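# Press the ivory rocker switch's marked end down, then release

## Task

Push the marked end of the ivory rocker switch down so it remains latched down and the switch body stays lying flat. At the end neither hand may be touching the switch, and any drink can, parts box or small stack bin must still be upright.

## Robot and tools

ROBOT. Two six-joint arms, left_arm and right_arm, each with a two-finger gripper. Base positions in the scene frame: left_arm at (+0.035, +0.272, 0) m, right_arm at (+0.005, -0.244, 0) m, both turned only slightly about z. Two head cameras, cam_head_left and cam_head_right (896x504 each), are mounted on a stand behind the arms. Their calibration (K, distortion, T_world_to_cam) is supplied and may be off by a degree or two and several millimetres.

FRAME. Everything is reported in the scene frame. The origin is at table-top height, midway between the nominal bases. +x points out over the table, +z points up, and left_arm sits on the +y side. The arm names do not match image left and right. end_effector_position is in metres and marks the spot between the finger pads, about 1 cm short of the tips. end_effector_quat_wxyz gives orientation. The fingers extend along the gripper's +z axis and close along its y axis. Reported hand poses can be wrong by a few cm, more so at long reach.

ROW FORMAT. Every row holds 14 numbers, each in [-1, 1], and always covers both arms. The order is: left waist, shoulder, elbow, wrist pitch, wrist yaw, wrist roll, left opening, then the same seven for right_arm. The six joint entries are offsets, not poses. They are measured from the arm's Joint targets as they stood when the action (or move) began, not from the previous row. Scale: 1.0 equals 2.224 rad for waist, shoulder and elbow, and 8.485 rad for wrist pitch, yaw and roll. A 0 keeps that joint's target unchanged. The opening entry is absolute: +1 fully open, -1 closed. To keep a gripper as it is, resend its current command, because 0 is a real half-open command. Stated joint ranges (rad): waist -2.618..3.054, shoulder 0..3.142, elbow 0..3.142, wrist pitch -1.571..1.571, wrist yaw -1.571..1.571, wrist roll -2.094..2.094. If an action would push any joint more than 0.059 rad beyond its range, it is rejected for both arms.

TOOLS.
- execute_actions(actions, cameras): actions is a list of actions. Each action is a list of up to 15 rows, one per 1/30 s step. A shorter action repeats its last row until the 15 steps are used. An empty list returns state plus images. cameras is a list of names, ["all"], or [].
- move(target, speed, blend, opening_speed, grip_force, blocking, cameras): drives all joints smoothly toward target, which is one row or a list of up to 15 rows. Every row in a list is an offset from the same starting Joint targets. speed is in rad/s for the joint with the farthest to go (0.01 to 12.57, default 0.5), as one value or one per target. blend is in rad and rounds the corners at intermediate targets; 0 means stop at each. opening_speed sets how fast the opening changes, in scale units per second, minimum 0.2. grip_force is the pad force limit in N, 10 to 50, either one number or one per arm; it persists once set. blocking=false returns after about 0.5 s while the motion continues. Paths do not avoid obstacles or the other arm.
- wait(seconds 0 to 10, cameras): holds the last commands; a running move keeps going.
- stop(cameras): brakes a running move to rest.
- zoom_image(camera, region): camera is cam_head_left or cam_head_right. region is [x0, y0, x1, y1] in pixels of that camera's latest image, at most 504 wide and 504 tall.
- finished_scene(scene): ends the current scene; give its number. It cannot be undone. Make sure the goal holds before calling it.

RESULTS. Joint positions list one block per arm in the joint order above (rad), followed by the finger-pad gap (m; 0.094 when fully open). Joint velocities use the same layout and may read "within noise". Joint targets is the base that your next offsets count from. Joint torques are total drive outputs in N m, are noisy and offset, and are positive toward larger angles. grip_measured shows the finger opening on the command scale. Tool commands lists the current gripper commands. The move: line gives the outcome: done, off_target (at rest more than 0.035 rad from target, for example because something blocks it), moving, held or fault, plus limits=held if steps were withheld. "joint sent to its limit" means a joint was clipped at its end stop. "joint command not followed" means the clearance check altered targets. MOTOR HOT is a warning. OVER-TEMPERATURE FAULT folds that arm up for the rest of the scene.

PRACTICE. Small displacements may not start a joint, and large ones take several actions. The scene keeps running while you think. To release a press, command the targets back beyond the measured Joint positions; otherwise the arm keeps pushing and heats up. Approach the switch slowly and from above with the fingers or closed gripper. Press the marked end only as far as needed for it to latch, then lift clear so nothing is left touching it.

AVOID. Fast contacts, slamming or hard pushes on the switch or table. Knocking over the can, box or bin. Anything leaving the table. Any contact between the two arms. Pressure on a wrist-camera cable, where cable contact counts as hand contact. Long pushes toward unreachable poses, which overheat motors.

Each tool is called after "Emit:" as name([rows], argument=value, ...), one row to a line, values as JSON.

## Session

Emit:
execute_actions(actions=[], cameras=["all"])

Scene clock: 0.00 s.
left_arm: end_effector_position=(+0.4306, +0.2970, +0.1019) grip_measured=+1.000 end_effector_quat_wxyz=(+0.594, -0.058, +0.801, +0.043) | right_arm: end_effector_position=(+0.4078, -0.2592, +0.1006) grip_measured=+1.000 end_effector_quat_wxyz=(+0.587, +0.008, +0.810, -0.016)
Joint positions: left_arm=[0.015 1.55 0.343 0.908 -0.141 -0.044 0.094] | right_arm=[-0.012 1.559 0.377 0.866 -0.004 -0.019 0.094]
Joint velocities: within noise
Joint torques (N m): no reading
Heat: left arm: 26 °C; right arm: 30 °C.
Joint targets: left_arm=[0.015 1.542 0.352 0.915 -0.142 -0.045] | right_arm=[-0.012 1.552 0.383 0.873 -0.004 -0.019]
Tool commands: left_gripper/opening=+1.0 right_gripper/opening=+1.0

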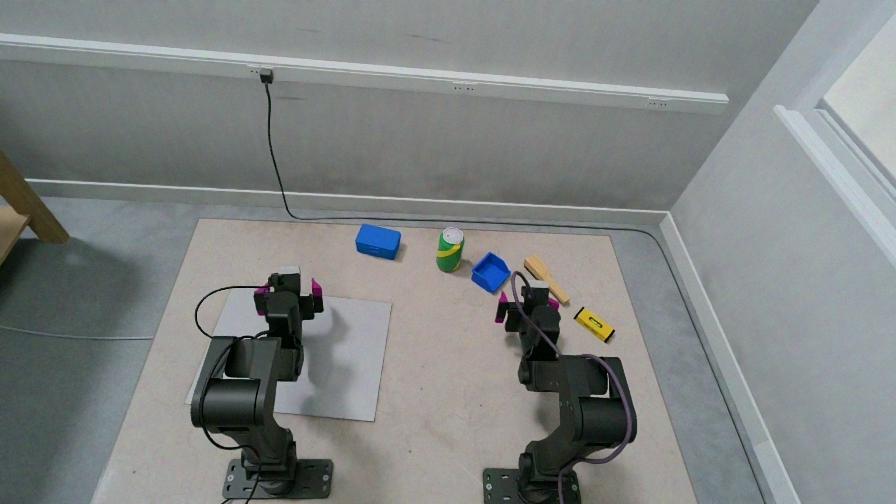

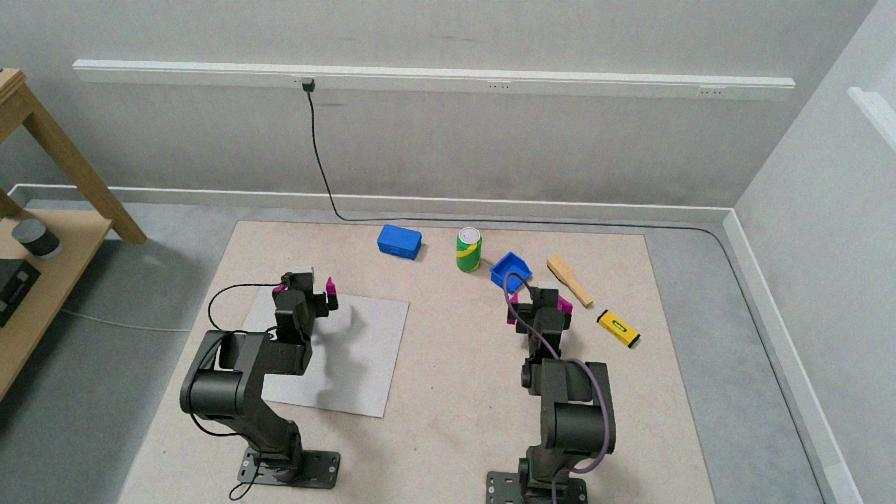

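Emit:
zoom_image(camera="cam_head_left", region=[180, 210, 420, 345])

Emit:
zoom_image(camera="cam_head_left", region=[430, 210, 670, 345])

Emit:
zoom_image(camera="cam_head_right", region=[430, 210, 670, 345])

Emit:
zoom_image(camera="cam_head_right", region=[180, 210, 420, 345])

Scaled by 2.100 from the camera's 896x504 image, which has a finer 1280x720 frame.

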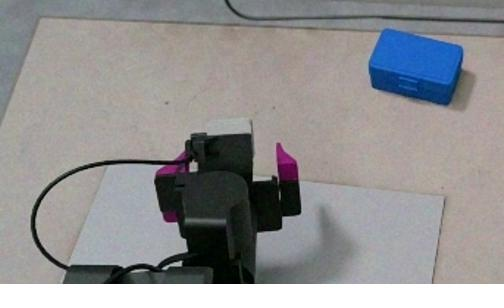

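Scaled by 2.100 from the camera's 896x504 image, which has a finer 1280x720 frame.

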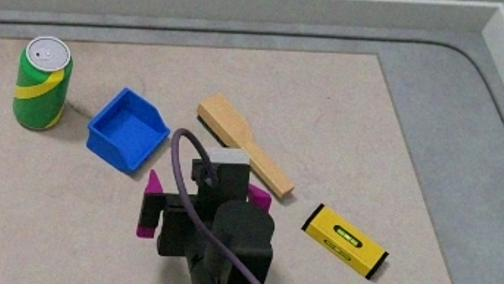

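Scaled by 2.100 from the camera's 896x504 image, which has a finer 1280x720 frame.

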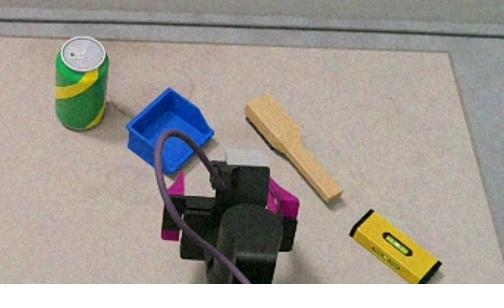

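Scaled by 2.100 from the camera's 896x504 image, which has a finer 1280x720 frame.

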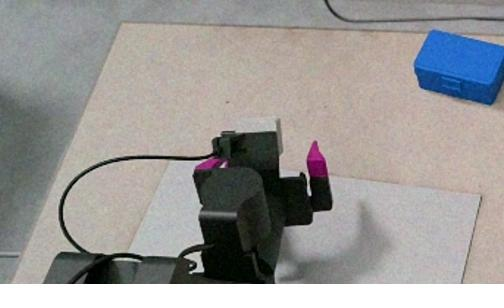

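Emit:
move([
  [0, -0.2, 0, 0, 0, 0, 1, 0, -0.2, 0, 0, 0, 0, 1],
  [0.4, -0.2, 0, 0, 0, 0, 1, -0.4, -0.2, 0, 0, 0, 0, 1],
], speed=0.8, blend=0.1, cameras=["all"])

Scene clock: 14.80 s.
left_arm: end_effector_position=(+0.2486, +0.5720, +0.2632) grip_measured=+1.000 end_effector_quat_wxyz=(+0.670, -0.339, +0.561, +0.348) | right_arm: end_effector_position=(+0.2303, -0.5436, +0.2638) grip_measured=+1.000 end_effector_quat_wxyz=(+0.665, +0.292, +0.597, -0.341)
Joint positions: left_arm=[0.898 1.113 0.343 0.911 -0.14 -0.044 0.094] | right_arm=[-0.898 1.121 0.377 0.862 0 -0.019 0.094]
Joint torques (N m): left_arm=[0.46 -3.62 8.4 2.17 -0.01 -0.02] | right_arm=[-0.35 -3.06 7.88 2.17 -0.07 -0.03]
Heat: left arm: 28 °C; right arm: 33 °C.
Joint targets: left_arm=[0.904 1.097 0.352 0.915 -0.142 -0.045] | right_arm=[-0.902 1.107 0.383 0.874 -0.004 -0.019]
move: done

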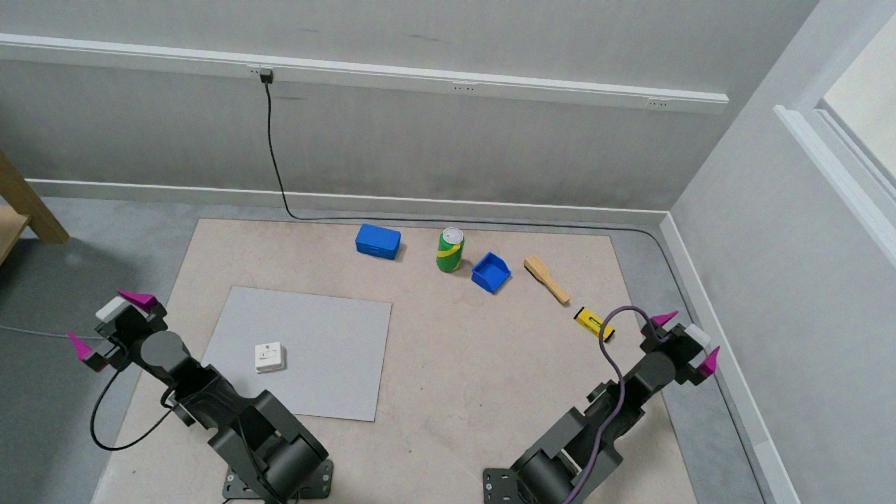

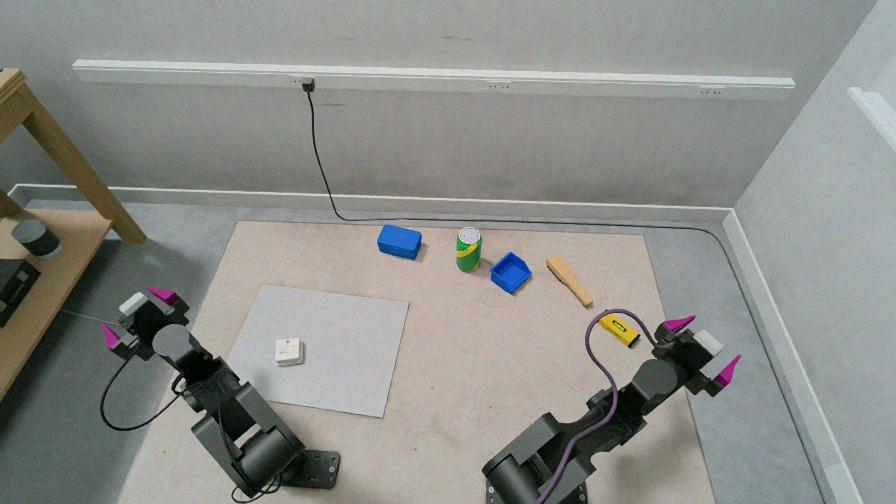

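Emit:
zoom_image(camera="cam_head_left", region=[240, 330, 300, 390])

Emit:
zoom_image(camera="cam_head_right", region=[260, 320, 320, 380])

Scaled by 8.400 from the camera's 896x504 image, which has a finer 1280x720 frame.

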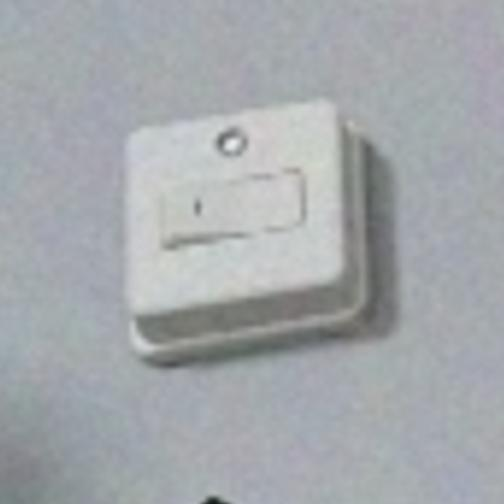

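Scaled by 8.400 from the camera's 896x504 image, which has a finer 1280x720 frame.

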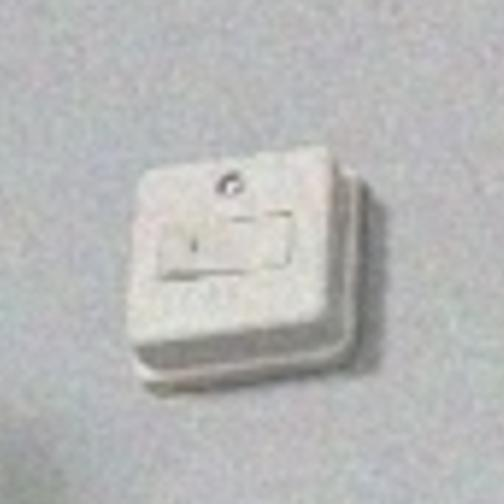

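Emit:
zoom_image(camera="cam_head_left", region=[50, 270, 190, 410])

Emit:
zoom_image(camera="cam_head_right", region=[70, 270, 210, 410])

Emit:
zoom_image(camera="cam_head_right", region=[630, 290, 750, 410])

Scaled by 3.600 from the camera's 896x504 image, which has a finer 1280x720 frame.

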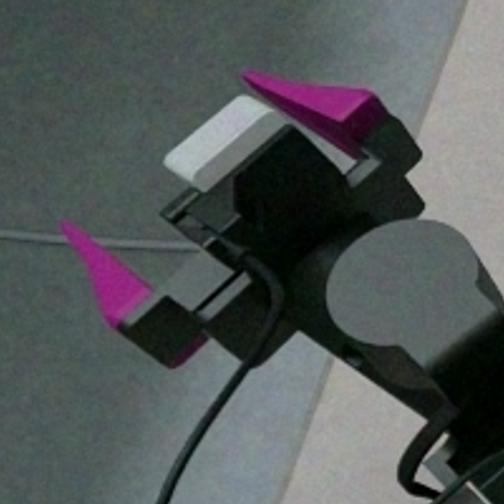

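Scaled by 3.600 from the camera's 896x504 image, which has a finer 1280x720 frame.

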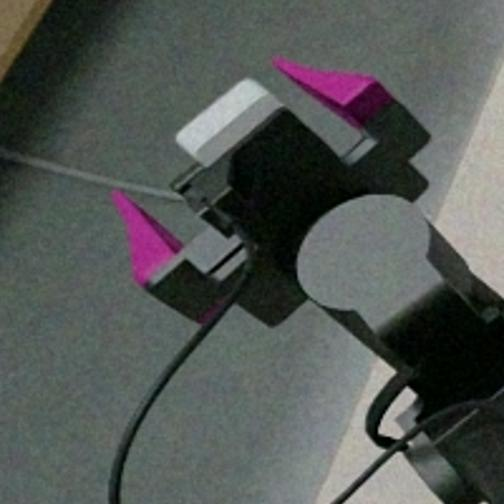

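Scaled by 4.200 from the camera's 896x504 image, which has a finer 1280x720 frame.

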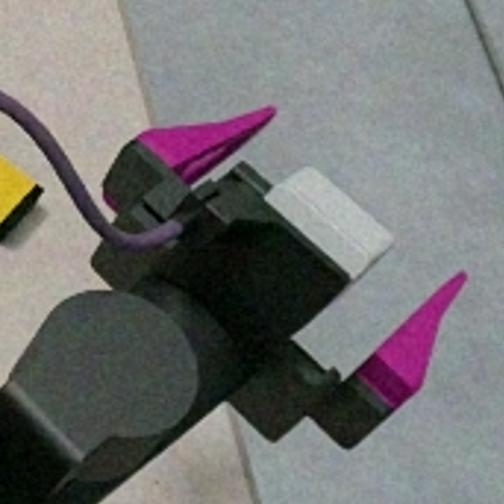

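Emit:
move(target=[-0.3195, 0.1721, 0.3438, -0.2502, 0.01674, 0.0053, -1, 0, 0, 0, 0, 0, 0, 1], speed=0.8, opening_speed=1.0, cameras=["all"])

Scene clock: 44.77 s.
left_arm: end_effector_position=(+0.2712, +0.3180, +0.0963) grip_measured=-0.995 end_effector_quat_wxyz=(-0.003, -0.095, +0.995, +0.005) | right_arm: end_effector_position=(+0.2303, -0.5436, +0.2638) grip_measured=+1.000 end_effector_quat_wxyz=(+0.665, +0.292, +0.597, -0.341)
Joint positions: left_arm=[0.198 1.466 1.089 -1.199 -0.01 -0.01 0] | right_arm=[-0.898 1.121 0.377 0.862 0 -0.019 0.094]
Joint torques (N m): left_arm=[-0.42 -3.47 9.35 0.44 0.14 0.08] | right_arm=[-0.35 -3.06 7.88 2.17 -0.07 -0.02]
Heat: left arm: 31 °C; right arm: 34 °C.
Joint targets: left_arm=[0.193 1.480 1.117 -1.208 0.000 0.000] | right_arm=[-0.902 1.107 0.383 0.873 -0.004 -0.019]
move: done

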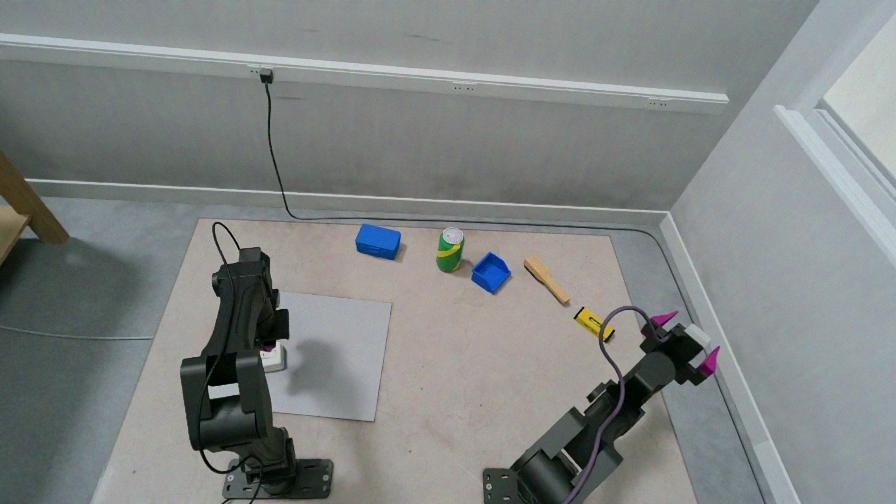

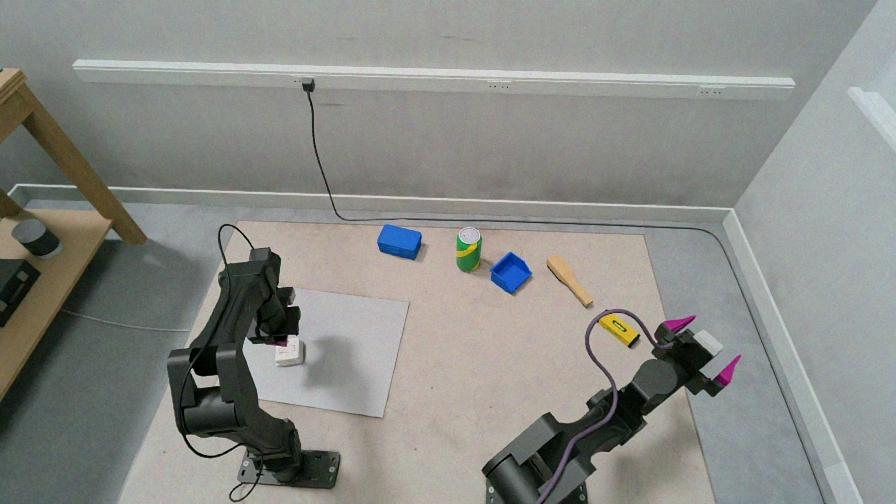

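Emit:
zoom_image(camera="cam_head_right", region=[230, 290, 330, 390])

Emit:
zoom_image(camera="cam_head_left", region=[210, 290, 310, 390])

Scaled by 5.040 from the camera's 896x504 image, which has a finer 1280x720 frame.

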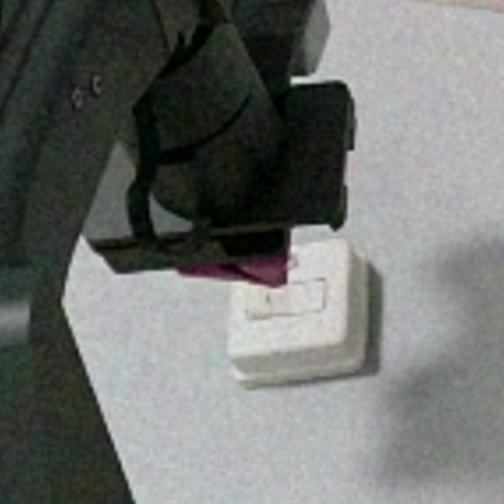

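Scaled by 5.040 from the camera's 896x504 image, which has a finer 1280x720 frame.

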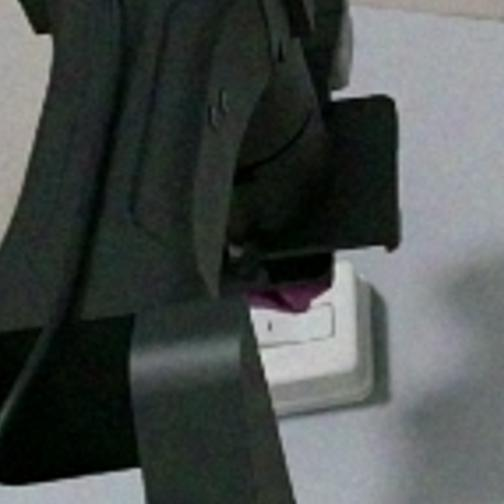

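Emit:
zoom_image(camera="cam_head_right", region=[256, 326, 306, 366])

Emit:
zoom_image(camera="cam_head_left", region=[246, 326, 296, 366])

Scaled by 10.080 from the camera's 896x504 image, which has a finer 1280x720 frame.

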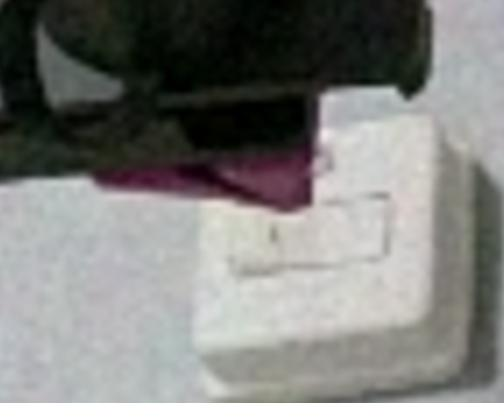

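Scaled by 10.080 from the camera's 896x504 image, which has a finer 1280x720 frame.

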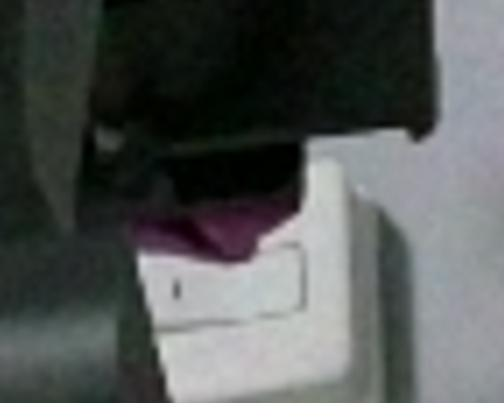

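Emit:
move(target=[-0.2, -0.08, -0.22, 0.22, 0, 0, -1, 0, 0, 0, 0, 0, 0, 1], speed=0.8, cameras=["all"])

Emit:
zoom_image(camera="cam_head_right", region=[250, 250, 390, 390])

Emit:
zoom_image(camera="cam_head_left", region=[250, 250, 390, 390])

Scene clock: 75.40 s.
left_arm: end_effector_position=(+0.4547, +0.1605, +0.2491) grip_measured=-0.995 end_effector_quat_wxyz=(+0.680, +0.090, +0.722, -0.091) | right_arm: end_effector_position=(+0.2303, -0.5436, +0.2638) grip_measured=+1.000 end_effector_quat_wxyz=(+0.665, +0.292, +0.597, -0.341)
Joint positions: left_arm=[-0.246 1.332 0.636 0.637 -0.006 -0.01 0] | right_arm=[-0.898 1.121 0.377 0.862 0 -0.019 0.094]
Joint torques (N m): left_arm=[-0.38 -7.08 7.1 2.39 0.11 0.07] | right_arm=[-0.35 -3.04 7.88 2.17 -0.07 -0.03]
Heat: left arm: 29 °C; right arm: 35 °C.
Joint targets: left_arm=[-0.251 1.302 0.627 0.658 0.000 0.000] | right_arm=[-0.902 1.107 0.383 0.873 -0.004 -0.019]
move: done

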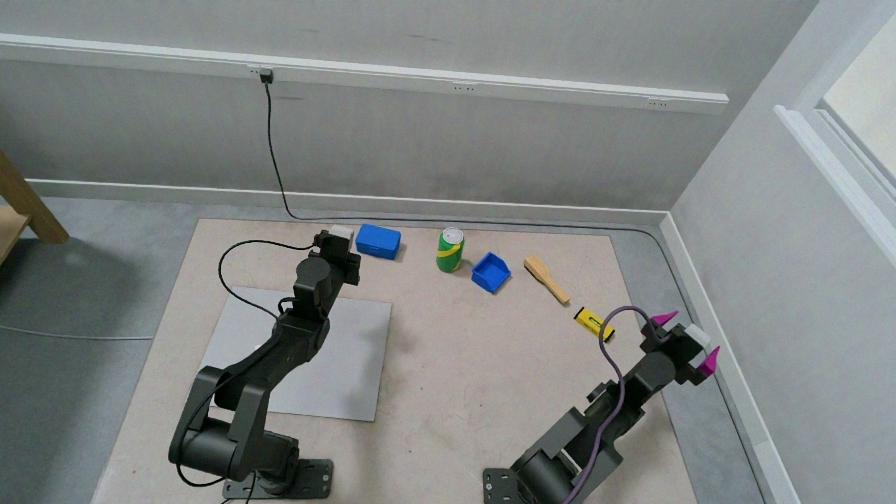

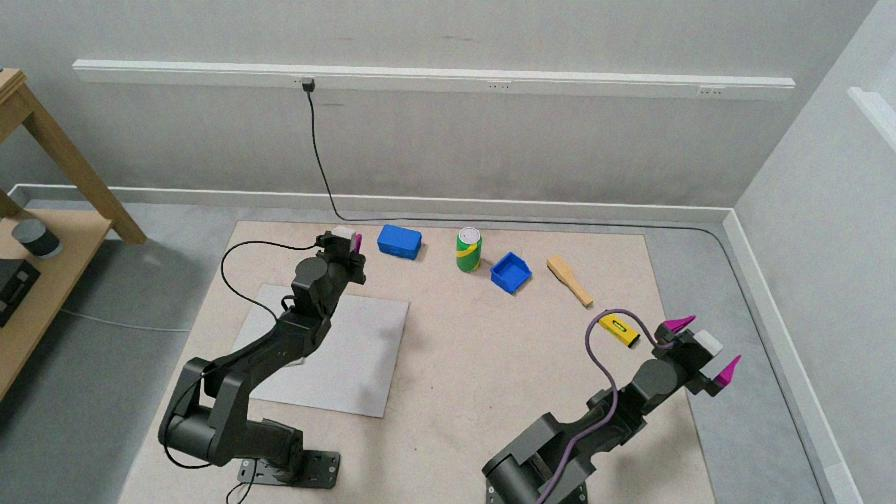

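Scaled by 3.600 from the camera's 896x504 image, which has a finer 1280x720 frame.

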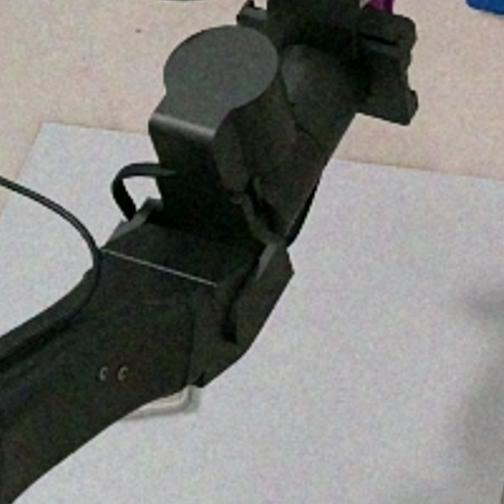

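Scaled by 3.600 from the camera's 896x504 image, which has a finer 1280x720 frame.

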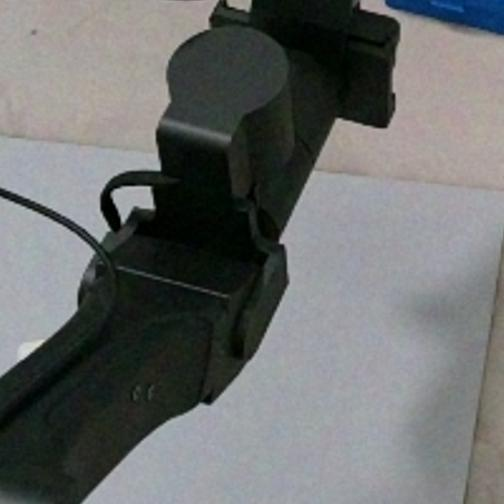

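Emit:
move(target=[0, 0, 0, 0, 0, -0.12, -1, 0, 0, 0, 0, 0, 0, 1], speed=0.8, cameras=["all"])

Emit:
zoom_image(camera="cam_head_right", region=[290, 210, 390, 290])

Emit:
zoom_image(camera="cam_head_left", region=[290, 210, 390, 290])

Scene clock: 79.90 s.
left_arm: end_effector_position=(+0.4547, +0.1605, +0.2495) grip_measured=-0.995 end_effector_quat_wxyz=(+0.552, -0.269, +0.676, -0.408) | right_arm: end_effector_position=(+0.2303, -0.5436, +0.2638) grip_measured=+1.000 end_effector_quat_wxyz=(+0.665, +0.292, +0.597, -0.341)
Joint positions: left_arm=[-0.246 1.332 0.636 0.638 -0.006 -1.016 0] | right_arm=[-0.898 1.121 0.377 0.862 0 -0.019 0.094]
Joint torques (N m): left_arm=[-0.44 -7.1 7.1 2.4 0.08 -0.04] | right_arm=[-0.35 -3.06 7.88 2.17 -0.07 -0.02]
Heat: left arm: 29 °C; right arm: 36 °C.
Joint targets: left_arm=[-0.251 1.302 0.627 0.658 0.000 -1.019] | right_arm=[-0.902 1.107 0.383 0.873 -0.004 -0.019]
move: done

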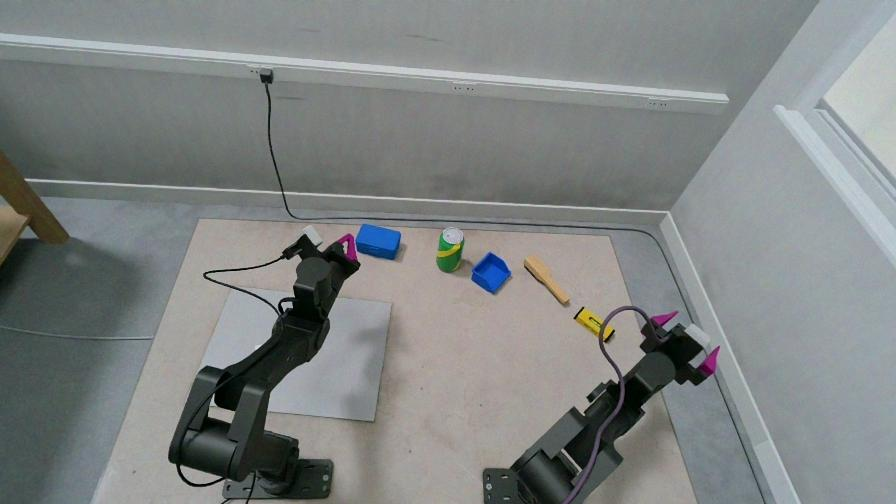

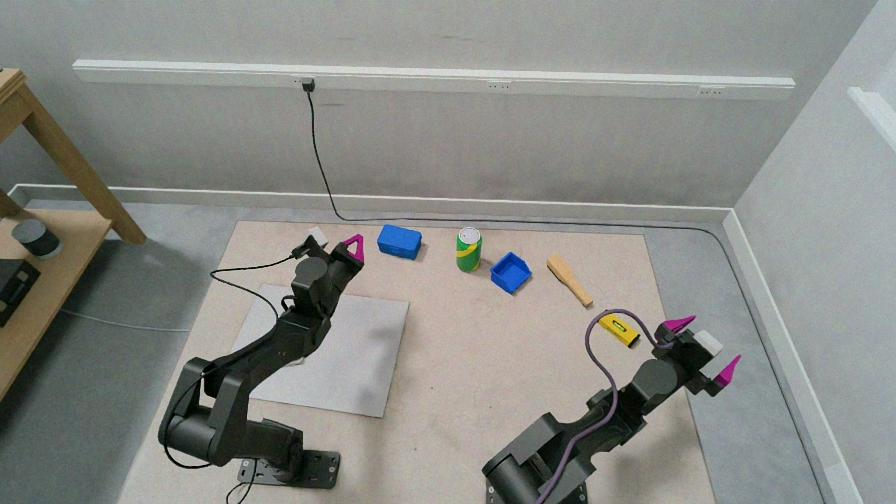

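Scaled by 5.040 from the camera's 896x504 image, which has a finer 1280x720 frame.

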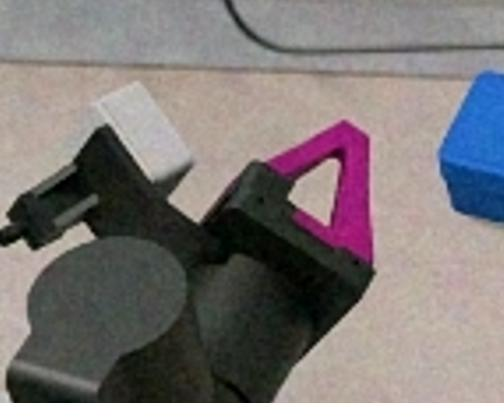

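Scaled by 5.040 from the camera's 896x504 image, which has a finer 1280x720 frame.

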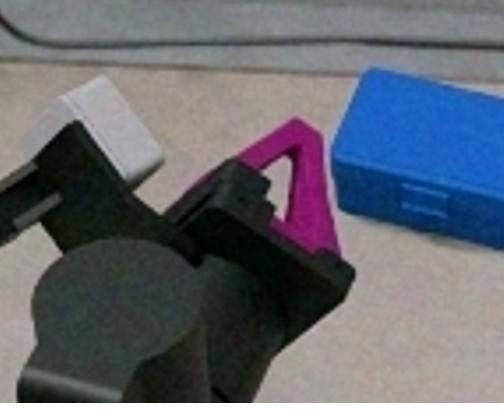

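Emit:
move([
  [0.2478, 0.1222, 0.2821, -0.2249, 0, 0.1201, -1, 0, 0, 0, 0, 0, 0, 1],
  [0.2478, 0.1338, 0.2214, -0.2060, 0, 0.1201, -1, 0, 0, 0, 0, 0, 0, 1],
], speed=[0.8, 0.3], cameras=["all"])

Emit:
zoom_image(camera="cam_head_right", region=[256, 326, 306, 366])

Emit:
zoom_image(camera="cam_head_left", region=[240, 326, 290, 366])

Scene clock: 102.17 s.
left_arm: end_effector_position=(+0.2949, +0.3477, +0.0764) grip_measured=-0.995 end_effector_quat_wxyz=(+0.002, -0.143, +0.990, +0.002) | right_arm: end_effector_position=(+0.2303, -0.5436, +0.2638) grip_measured=+1.000 end_effector_quat_wxyz=(+0.665, +0.292, +0.597, -0.341)
Joint positions: left_arm=[0.295 1.586 1.124 -1.105 -0.004 -0.01 0] | right_arm=[-0.898 1.121 0.377 0.862 0 -0.019 0.094]
Joint torques (N m): left_arm=[0.31 -4.77 6.22 0.69 0.07 0.1] | right_arm=[-0.36 -3.06 7.87 2.17 -0.07 -0.02]
Heat: left arm: 31 °C; right arm: 36 °C.
Joint targets: left_arm=[0.300 1.599 1.120 -1.089 0.000 0.000] | right_arm=[-0.902 1.107 0.383 0.873 -0.004 -0.019]
move: done

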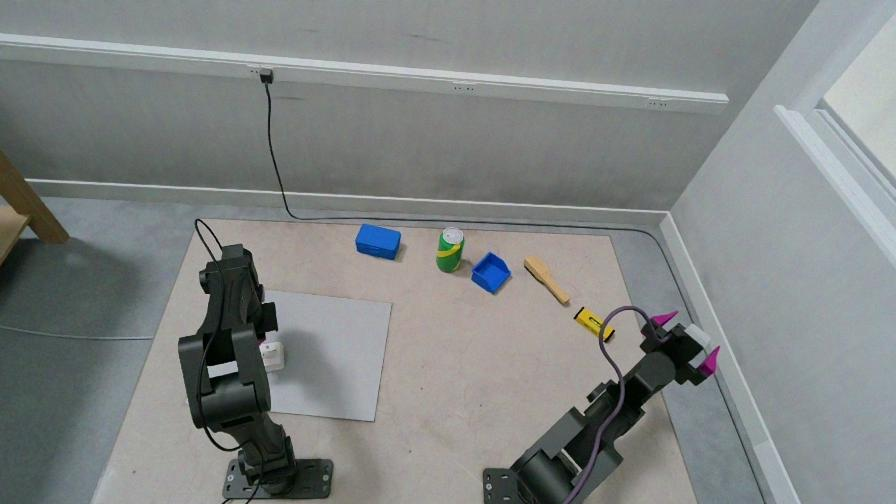

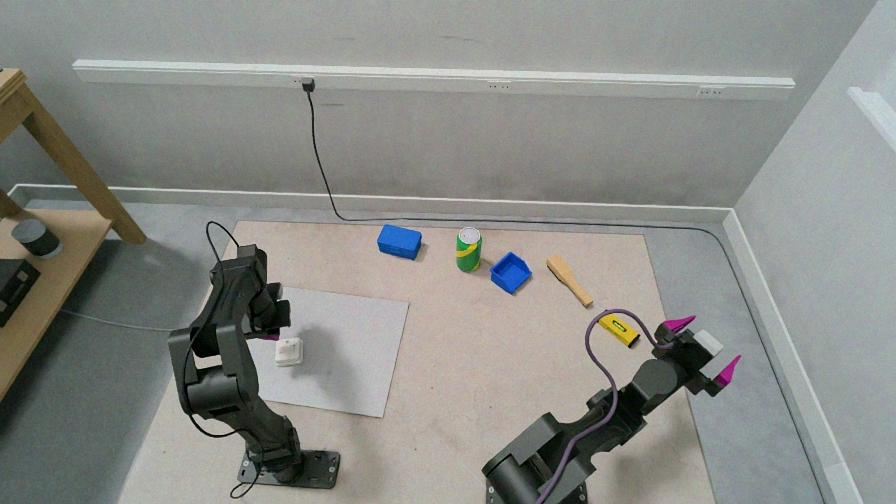

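Scaled by 10.080 from the camera's 896x504 image, which has a finer 1280x720 frame.

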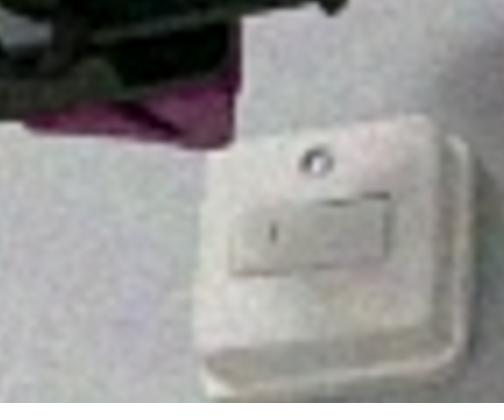

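Scaled by 10.080 from the camera's 896x504 image, which has a finer 1280x720 frame.

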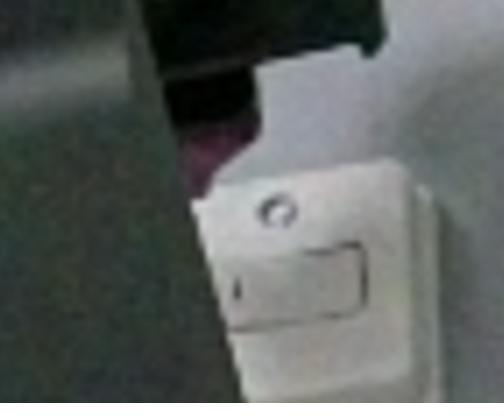

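Emit:
move(target=[0, 0.0102, -0.02675, 0.00969, 0, 0, -1, 0, 0, 0, 0, 0, 0, 1], speed=0.1, cameras=["cam_head_right", "cam_head_left"])

Emit:
zoom_image(camera="cam_head_right", region=[256, 326, 306, 366])

Scene clock: 113.83 s.
left_arm: end_effector_position=(+0.2961, +0.3481, +0.0573) grip_measured=-0.995 end_effector_quat_wxyz=(+0.004, -0.143, +0.990, +0.002) | right_arm: end_effector_position=(+0.2303, -0.5436, +0.2638) grip_measured=+1.000 end_effector_quat_wxyz=(+0.665, +0.292, +0.597, -0.341)
Joint positions: left_arm=[0.295 1.607 1.066 -1.023 -0.004 -0.01 0] | right_arm=[-0.898 1.121 0.377 0.862 0 -0.019 0.094]
Joint torques (N m): left_arm=[0.28 -4.56 5.9 0.71 0.04 0.08] | right_arm=[-0.35 -3.04 7.88 2.17 -0.07 -0.03]
Heat: left arm: 29 °C; right arm: 37 °C.
Joint targets: left_arm=[0.300 1.622 1.060 -1.007 0.000 0.000] | right_arm=[-0.902 1.107 0.383 0.873 -0.004 -0.019]
move: done

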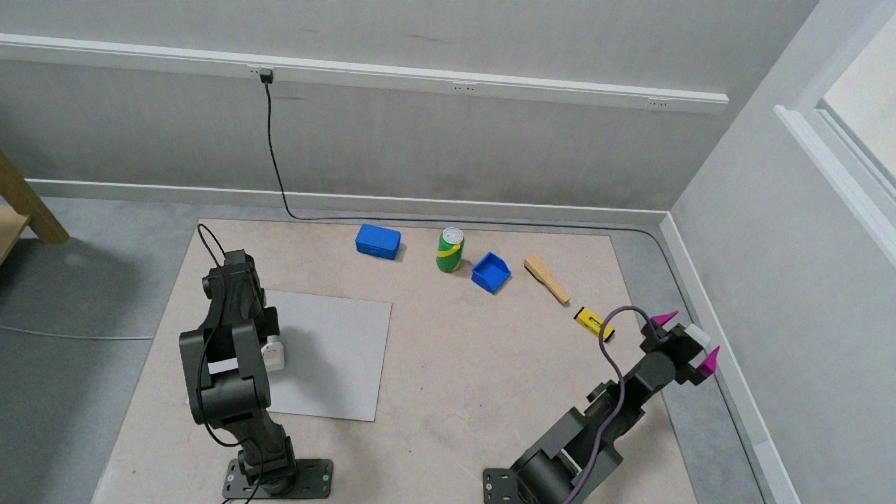

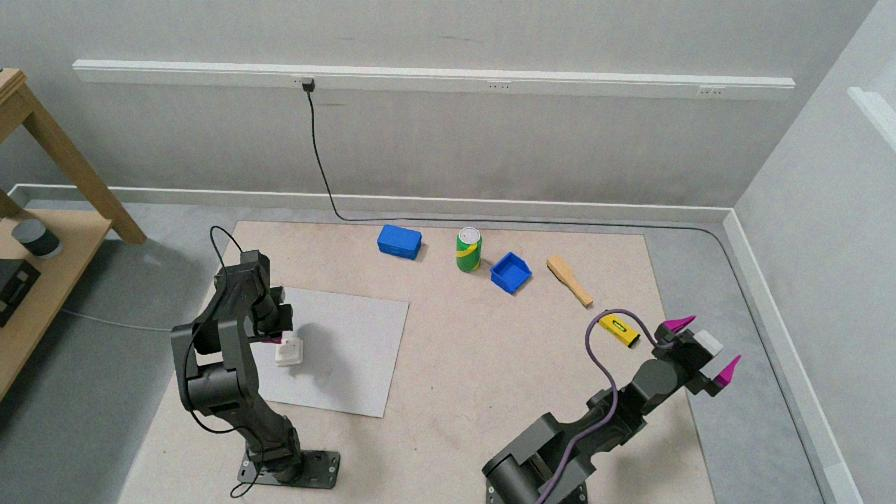

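Scaled by 10.080 from the camera's 896x504 image, which has a finer 1280x720 frame.

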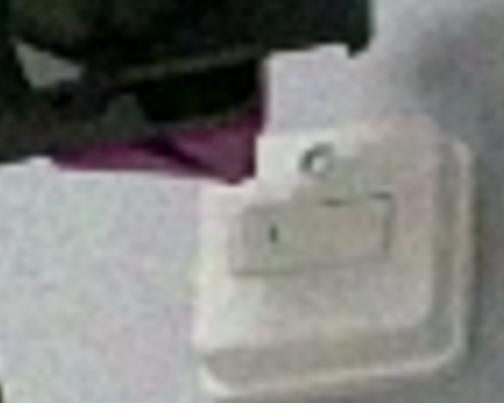

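Emit:
move(target=[0, -0.0001, -0.01524, 0.00397, 0, 0, -1, 0, 0, 0, 0, 0, 0, 1], speed=0.05, cameras=["cam_head_right"])

Emit:
zoom_image(camera="cam_head_right", region=[256, 326, 306, 366])

Scene clock: 117.73 s.
left_arm: end_effector_position=(+0.2936, +0.3474, +0.0493) grip_measured=-0.995 end_effector_quat_wxyz=(+0.004, -0.143, +0.990, +0.002) | right_arm: end_effector_position=(+0.2303, -0.5436, +0.2638) grip_measured=+1.000 end_effector_quat_wxyz=(+0.665, +0.292, +0.597, -0.341)
Joint positions: left_arm=[0.295 1.607 1.033 -0.989 -0.004 -0.01 0] | right_arm=[-0.898 1.121 0.377 0.862 0 -0.019 0.094]
Joint velocities: left_arm=[-0.022 0.002 -0.002 0.022 -0.154 -0.037 0.001] | right_arm=[within noise]
Joint torques (N m): left_arm=[0.4 -4.62 5.96 0.73 0.07 0.1] | right_arm=[-0.35 -3.06 7.9 2.17 -0.07 -0.03]
Heat: left arm: 28 °C; right arm: 37 °C.
Joint targets: left_arm=[0.300 1.622 1.026 -0.974 0.000 0.000] | right_arm=[-0.902 1.107 0.383 0.873 -0.004 -0.019]
move: done
Images, in order (width x height): cam_head_right 896x504.

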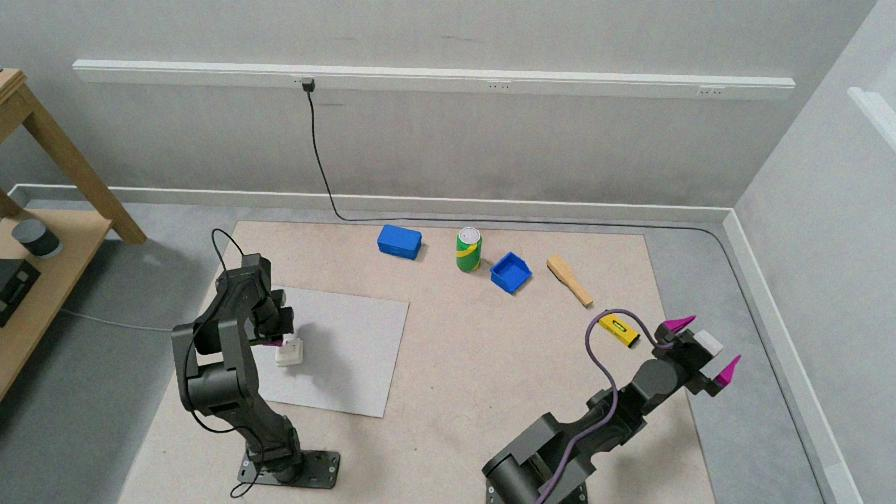

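Scaled by 10.080 from the camera's 896x504 image, which has a finer 1280x720 frame.

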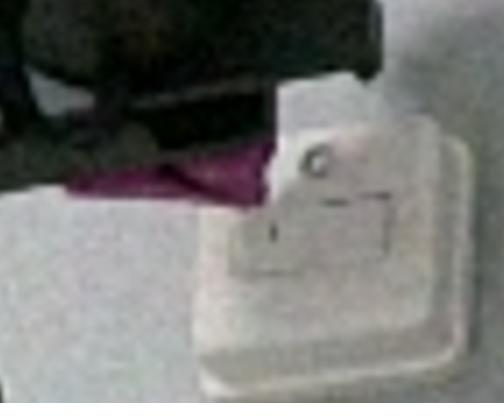

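Emit:
move(target=[-0.0045, -0.00256, -0.01025, 0.00202, 0, 0, -1, 0, 0, 0, 0, 0, 0, 1], speed=0.05, cameras=["cam_head_right"])

Emit:
zoom_image(camera="cam_head_right", region=[256, 326, 306, 366])

Scene clock: 120.83 s.
left_arm: end_effector_position=(+0.2904, +0.3464, +0.0439) grip_measured=-0.995 end_effector_quat_wxyz=(+0.001, -0.143, +0.990, +0.002) | right_arm: end_effector_position=(+0.2303, -0.5436, +0.2638) grip_measured=+1.000 end_effector_quat_wxyz=(+0.665, +0.292, +0.597, -0.341)
Joint positions: left_arm=[0.295 1.607 1.01 -0.972 -0.003 -0.01 0] | right_arm=[-0.898 1.121 0.377 0.862 0 -0.019 0.094]
Joint torques (N m): left_arm=[-0.51 -4.98 5.78 0.68 0.03 0.08] | right_arm=[-0.36 -3.06 7.9 2.16 -0.06 -0.03]
Heat: left arm: 28 °C; right arm: 37 °C.
Joint targets: left_arm=[0.290 1.616 1.003 -0.956 0.000 0.000] | right_arm=[-0.902 1.107 0.383 0.873 -0.004 -0.019]
move: done
Images, in order (width x height): cam_head_right 896x504.

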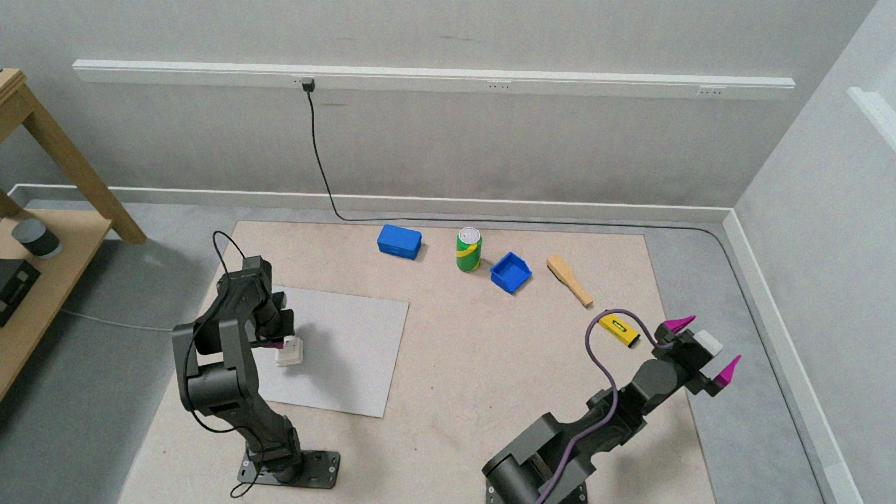

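Scaled by 10.080 from the camera's 896x504 image, which has a finer 1280x720 frame.

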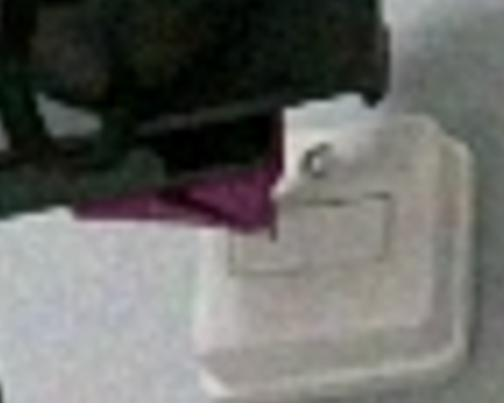

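Emit:
move(target=[-0.0045, 0.00247, -0.00499, 0.00196, 0, 0, -1, 0, 0, 0, 0, 0, 0, 1], speed=0.05, cameras=["cam_head_right"])

Emit:
zoom_image(camera="cam_head_right", region=[256, 326, 306, 366])

Scene clock: 122.90 s.
left_arm: end_effector_position=(+0.2912, +0.3443, +0.0418) grip_measured=-0.995 end_effector_quat_wxyz=(+0.003, -0.139, +0.990, +0.002) | right_arm: end_effector_position=(+0.2303, -0.5436, +0.2638) grip_measured=+1.000 end_effector_quat_wxyz=(+0.665, +0.292, +0.597, -0.341)
Joint positions: left_arm=[0.287 1.607 1.001 -0.959 -0.004 -0.01 0] | right_arm=[-0.898 1.121 0.377 0.862 0 -0.019 0.094]
Joint torques (N m): left_arm=[-0.55 -4.45 5.59 0.72 0.07 0.1] | right_arm=[-0.35 -3.04 7.88 2.17 -0.07 -0.03]
Heat: left arm: 28 °C; right arm: 37 °C.
Joint targets: left_arm=[0.280 1.622 0.992 -0.940 0.000 0.000] | right_arm=[-0.902 1.107 0.383 0.873 -0.004 -0.019]
move: done
Images, in order (width x height): cam_head_right 896x504.

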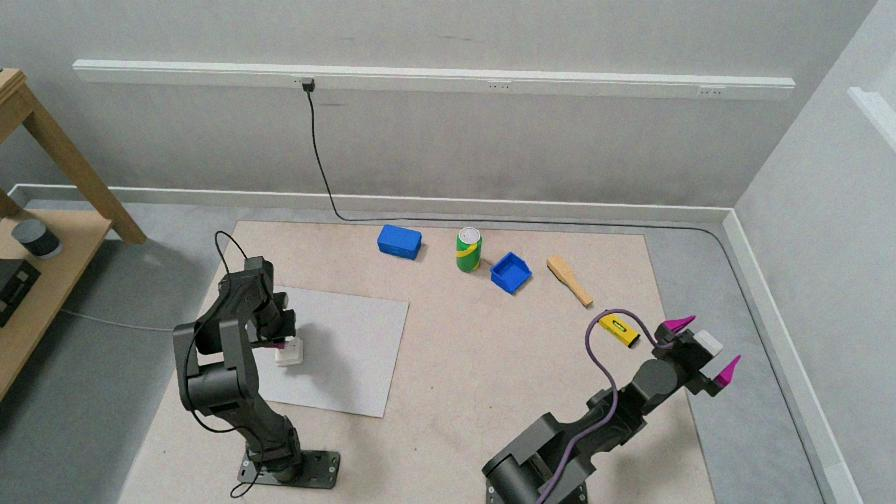

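Scaled by 10.080 from the camera's 896x504 image, which has a finer 1280x720 frame.

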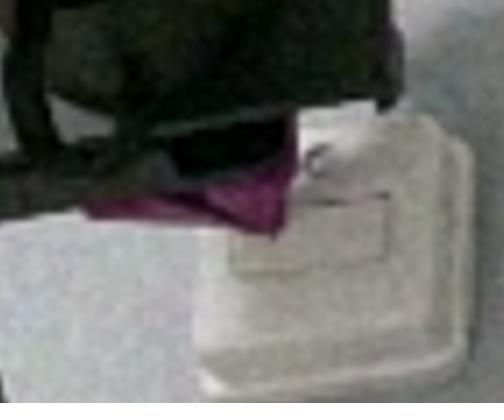

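Emit:
move(target=[0, 0.00315, -0.00625, 0.00244, 0, 0, -1, 0, 0, 0, 0, 0, 0, 1], speed=0.05, cameras=["cam_head_right"])

Emit:
zoom_image(camera="cam_head_right", region=[256, 326, 306, 366])

Scene clock: 124.73 s.
left_arm: end_effector_position=(+0.2911, +0.3442, +0.0412) grip_measured=-0.995 end_effector_quat_wxyz=(+0.003, -0.139, +0.990, +0.002) | right_arm: end_effector_position=(+0.2303, -0.5436, +0.2638) grip_measured=+1.000 end_effector_quat_wxyz=(+0.665, +0.292, +0.597, -0.341)
Joint positions: left_arm=[0.287 1.607 0.998 -0.956 -0.004 -0.01 0] | right_arm=[-0.898 1.121 0.377 0.862 0 -0.019 0.094]
Joint torques (N m): left_arm=[-0.53 -3.9 4.57 0.92 0.02 0.08] | right_arm=[-0.36 -3.06 7.88 2.17 -0.06 -0.02]
Heat: left arm: 28 °C; right arm: 37 °C.
Joint targets: left_arm=[0.280 1.629 0.978 -0.919 0.000 0.000] | right_arm=[-0.902 1.107 0.383 0.873 -0.004 -0.019]
move: off_target (left_arm); left_arm: the wrist pitch is farthest, 0.037 rad from its target
Images, in order (width x height): cam_head_right 896x504.

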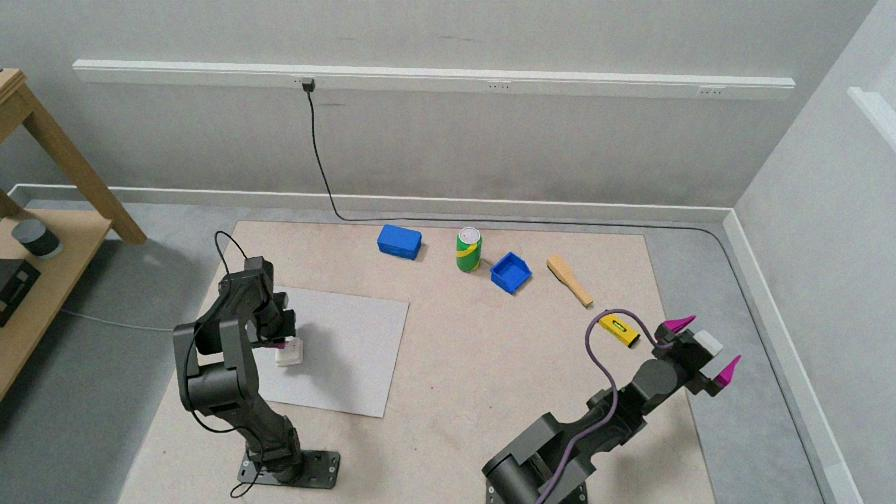

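Scaled by 10.080 from the camera's 896x504 image, which has a finer 1280x720 frame.

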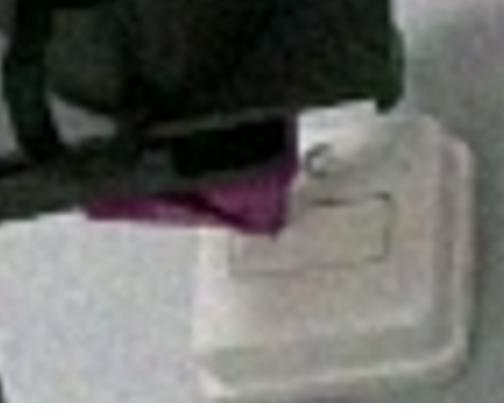

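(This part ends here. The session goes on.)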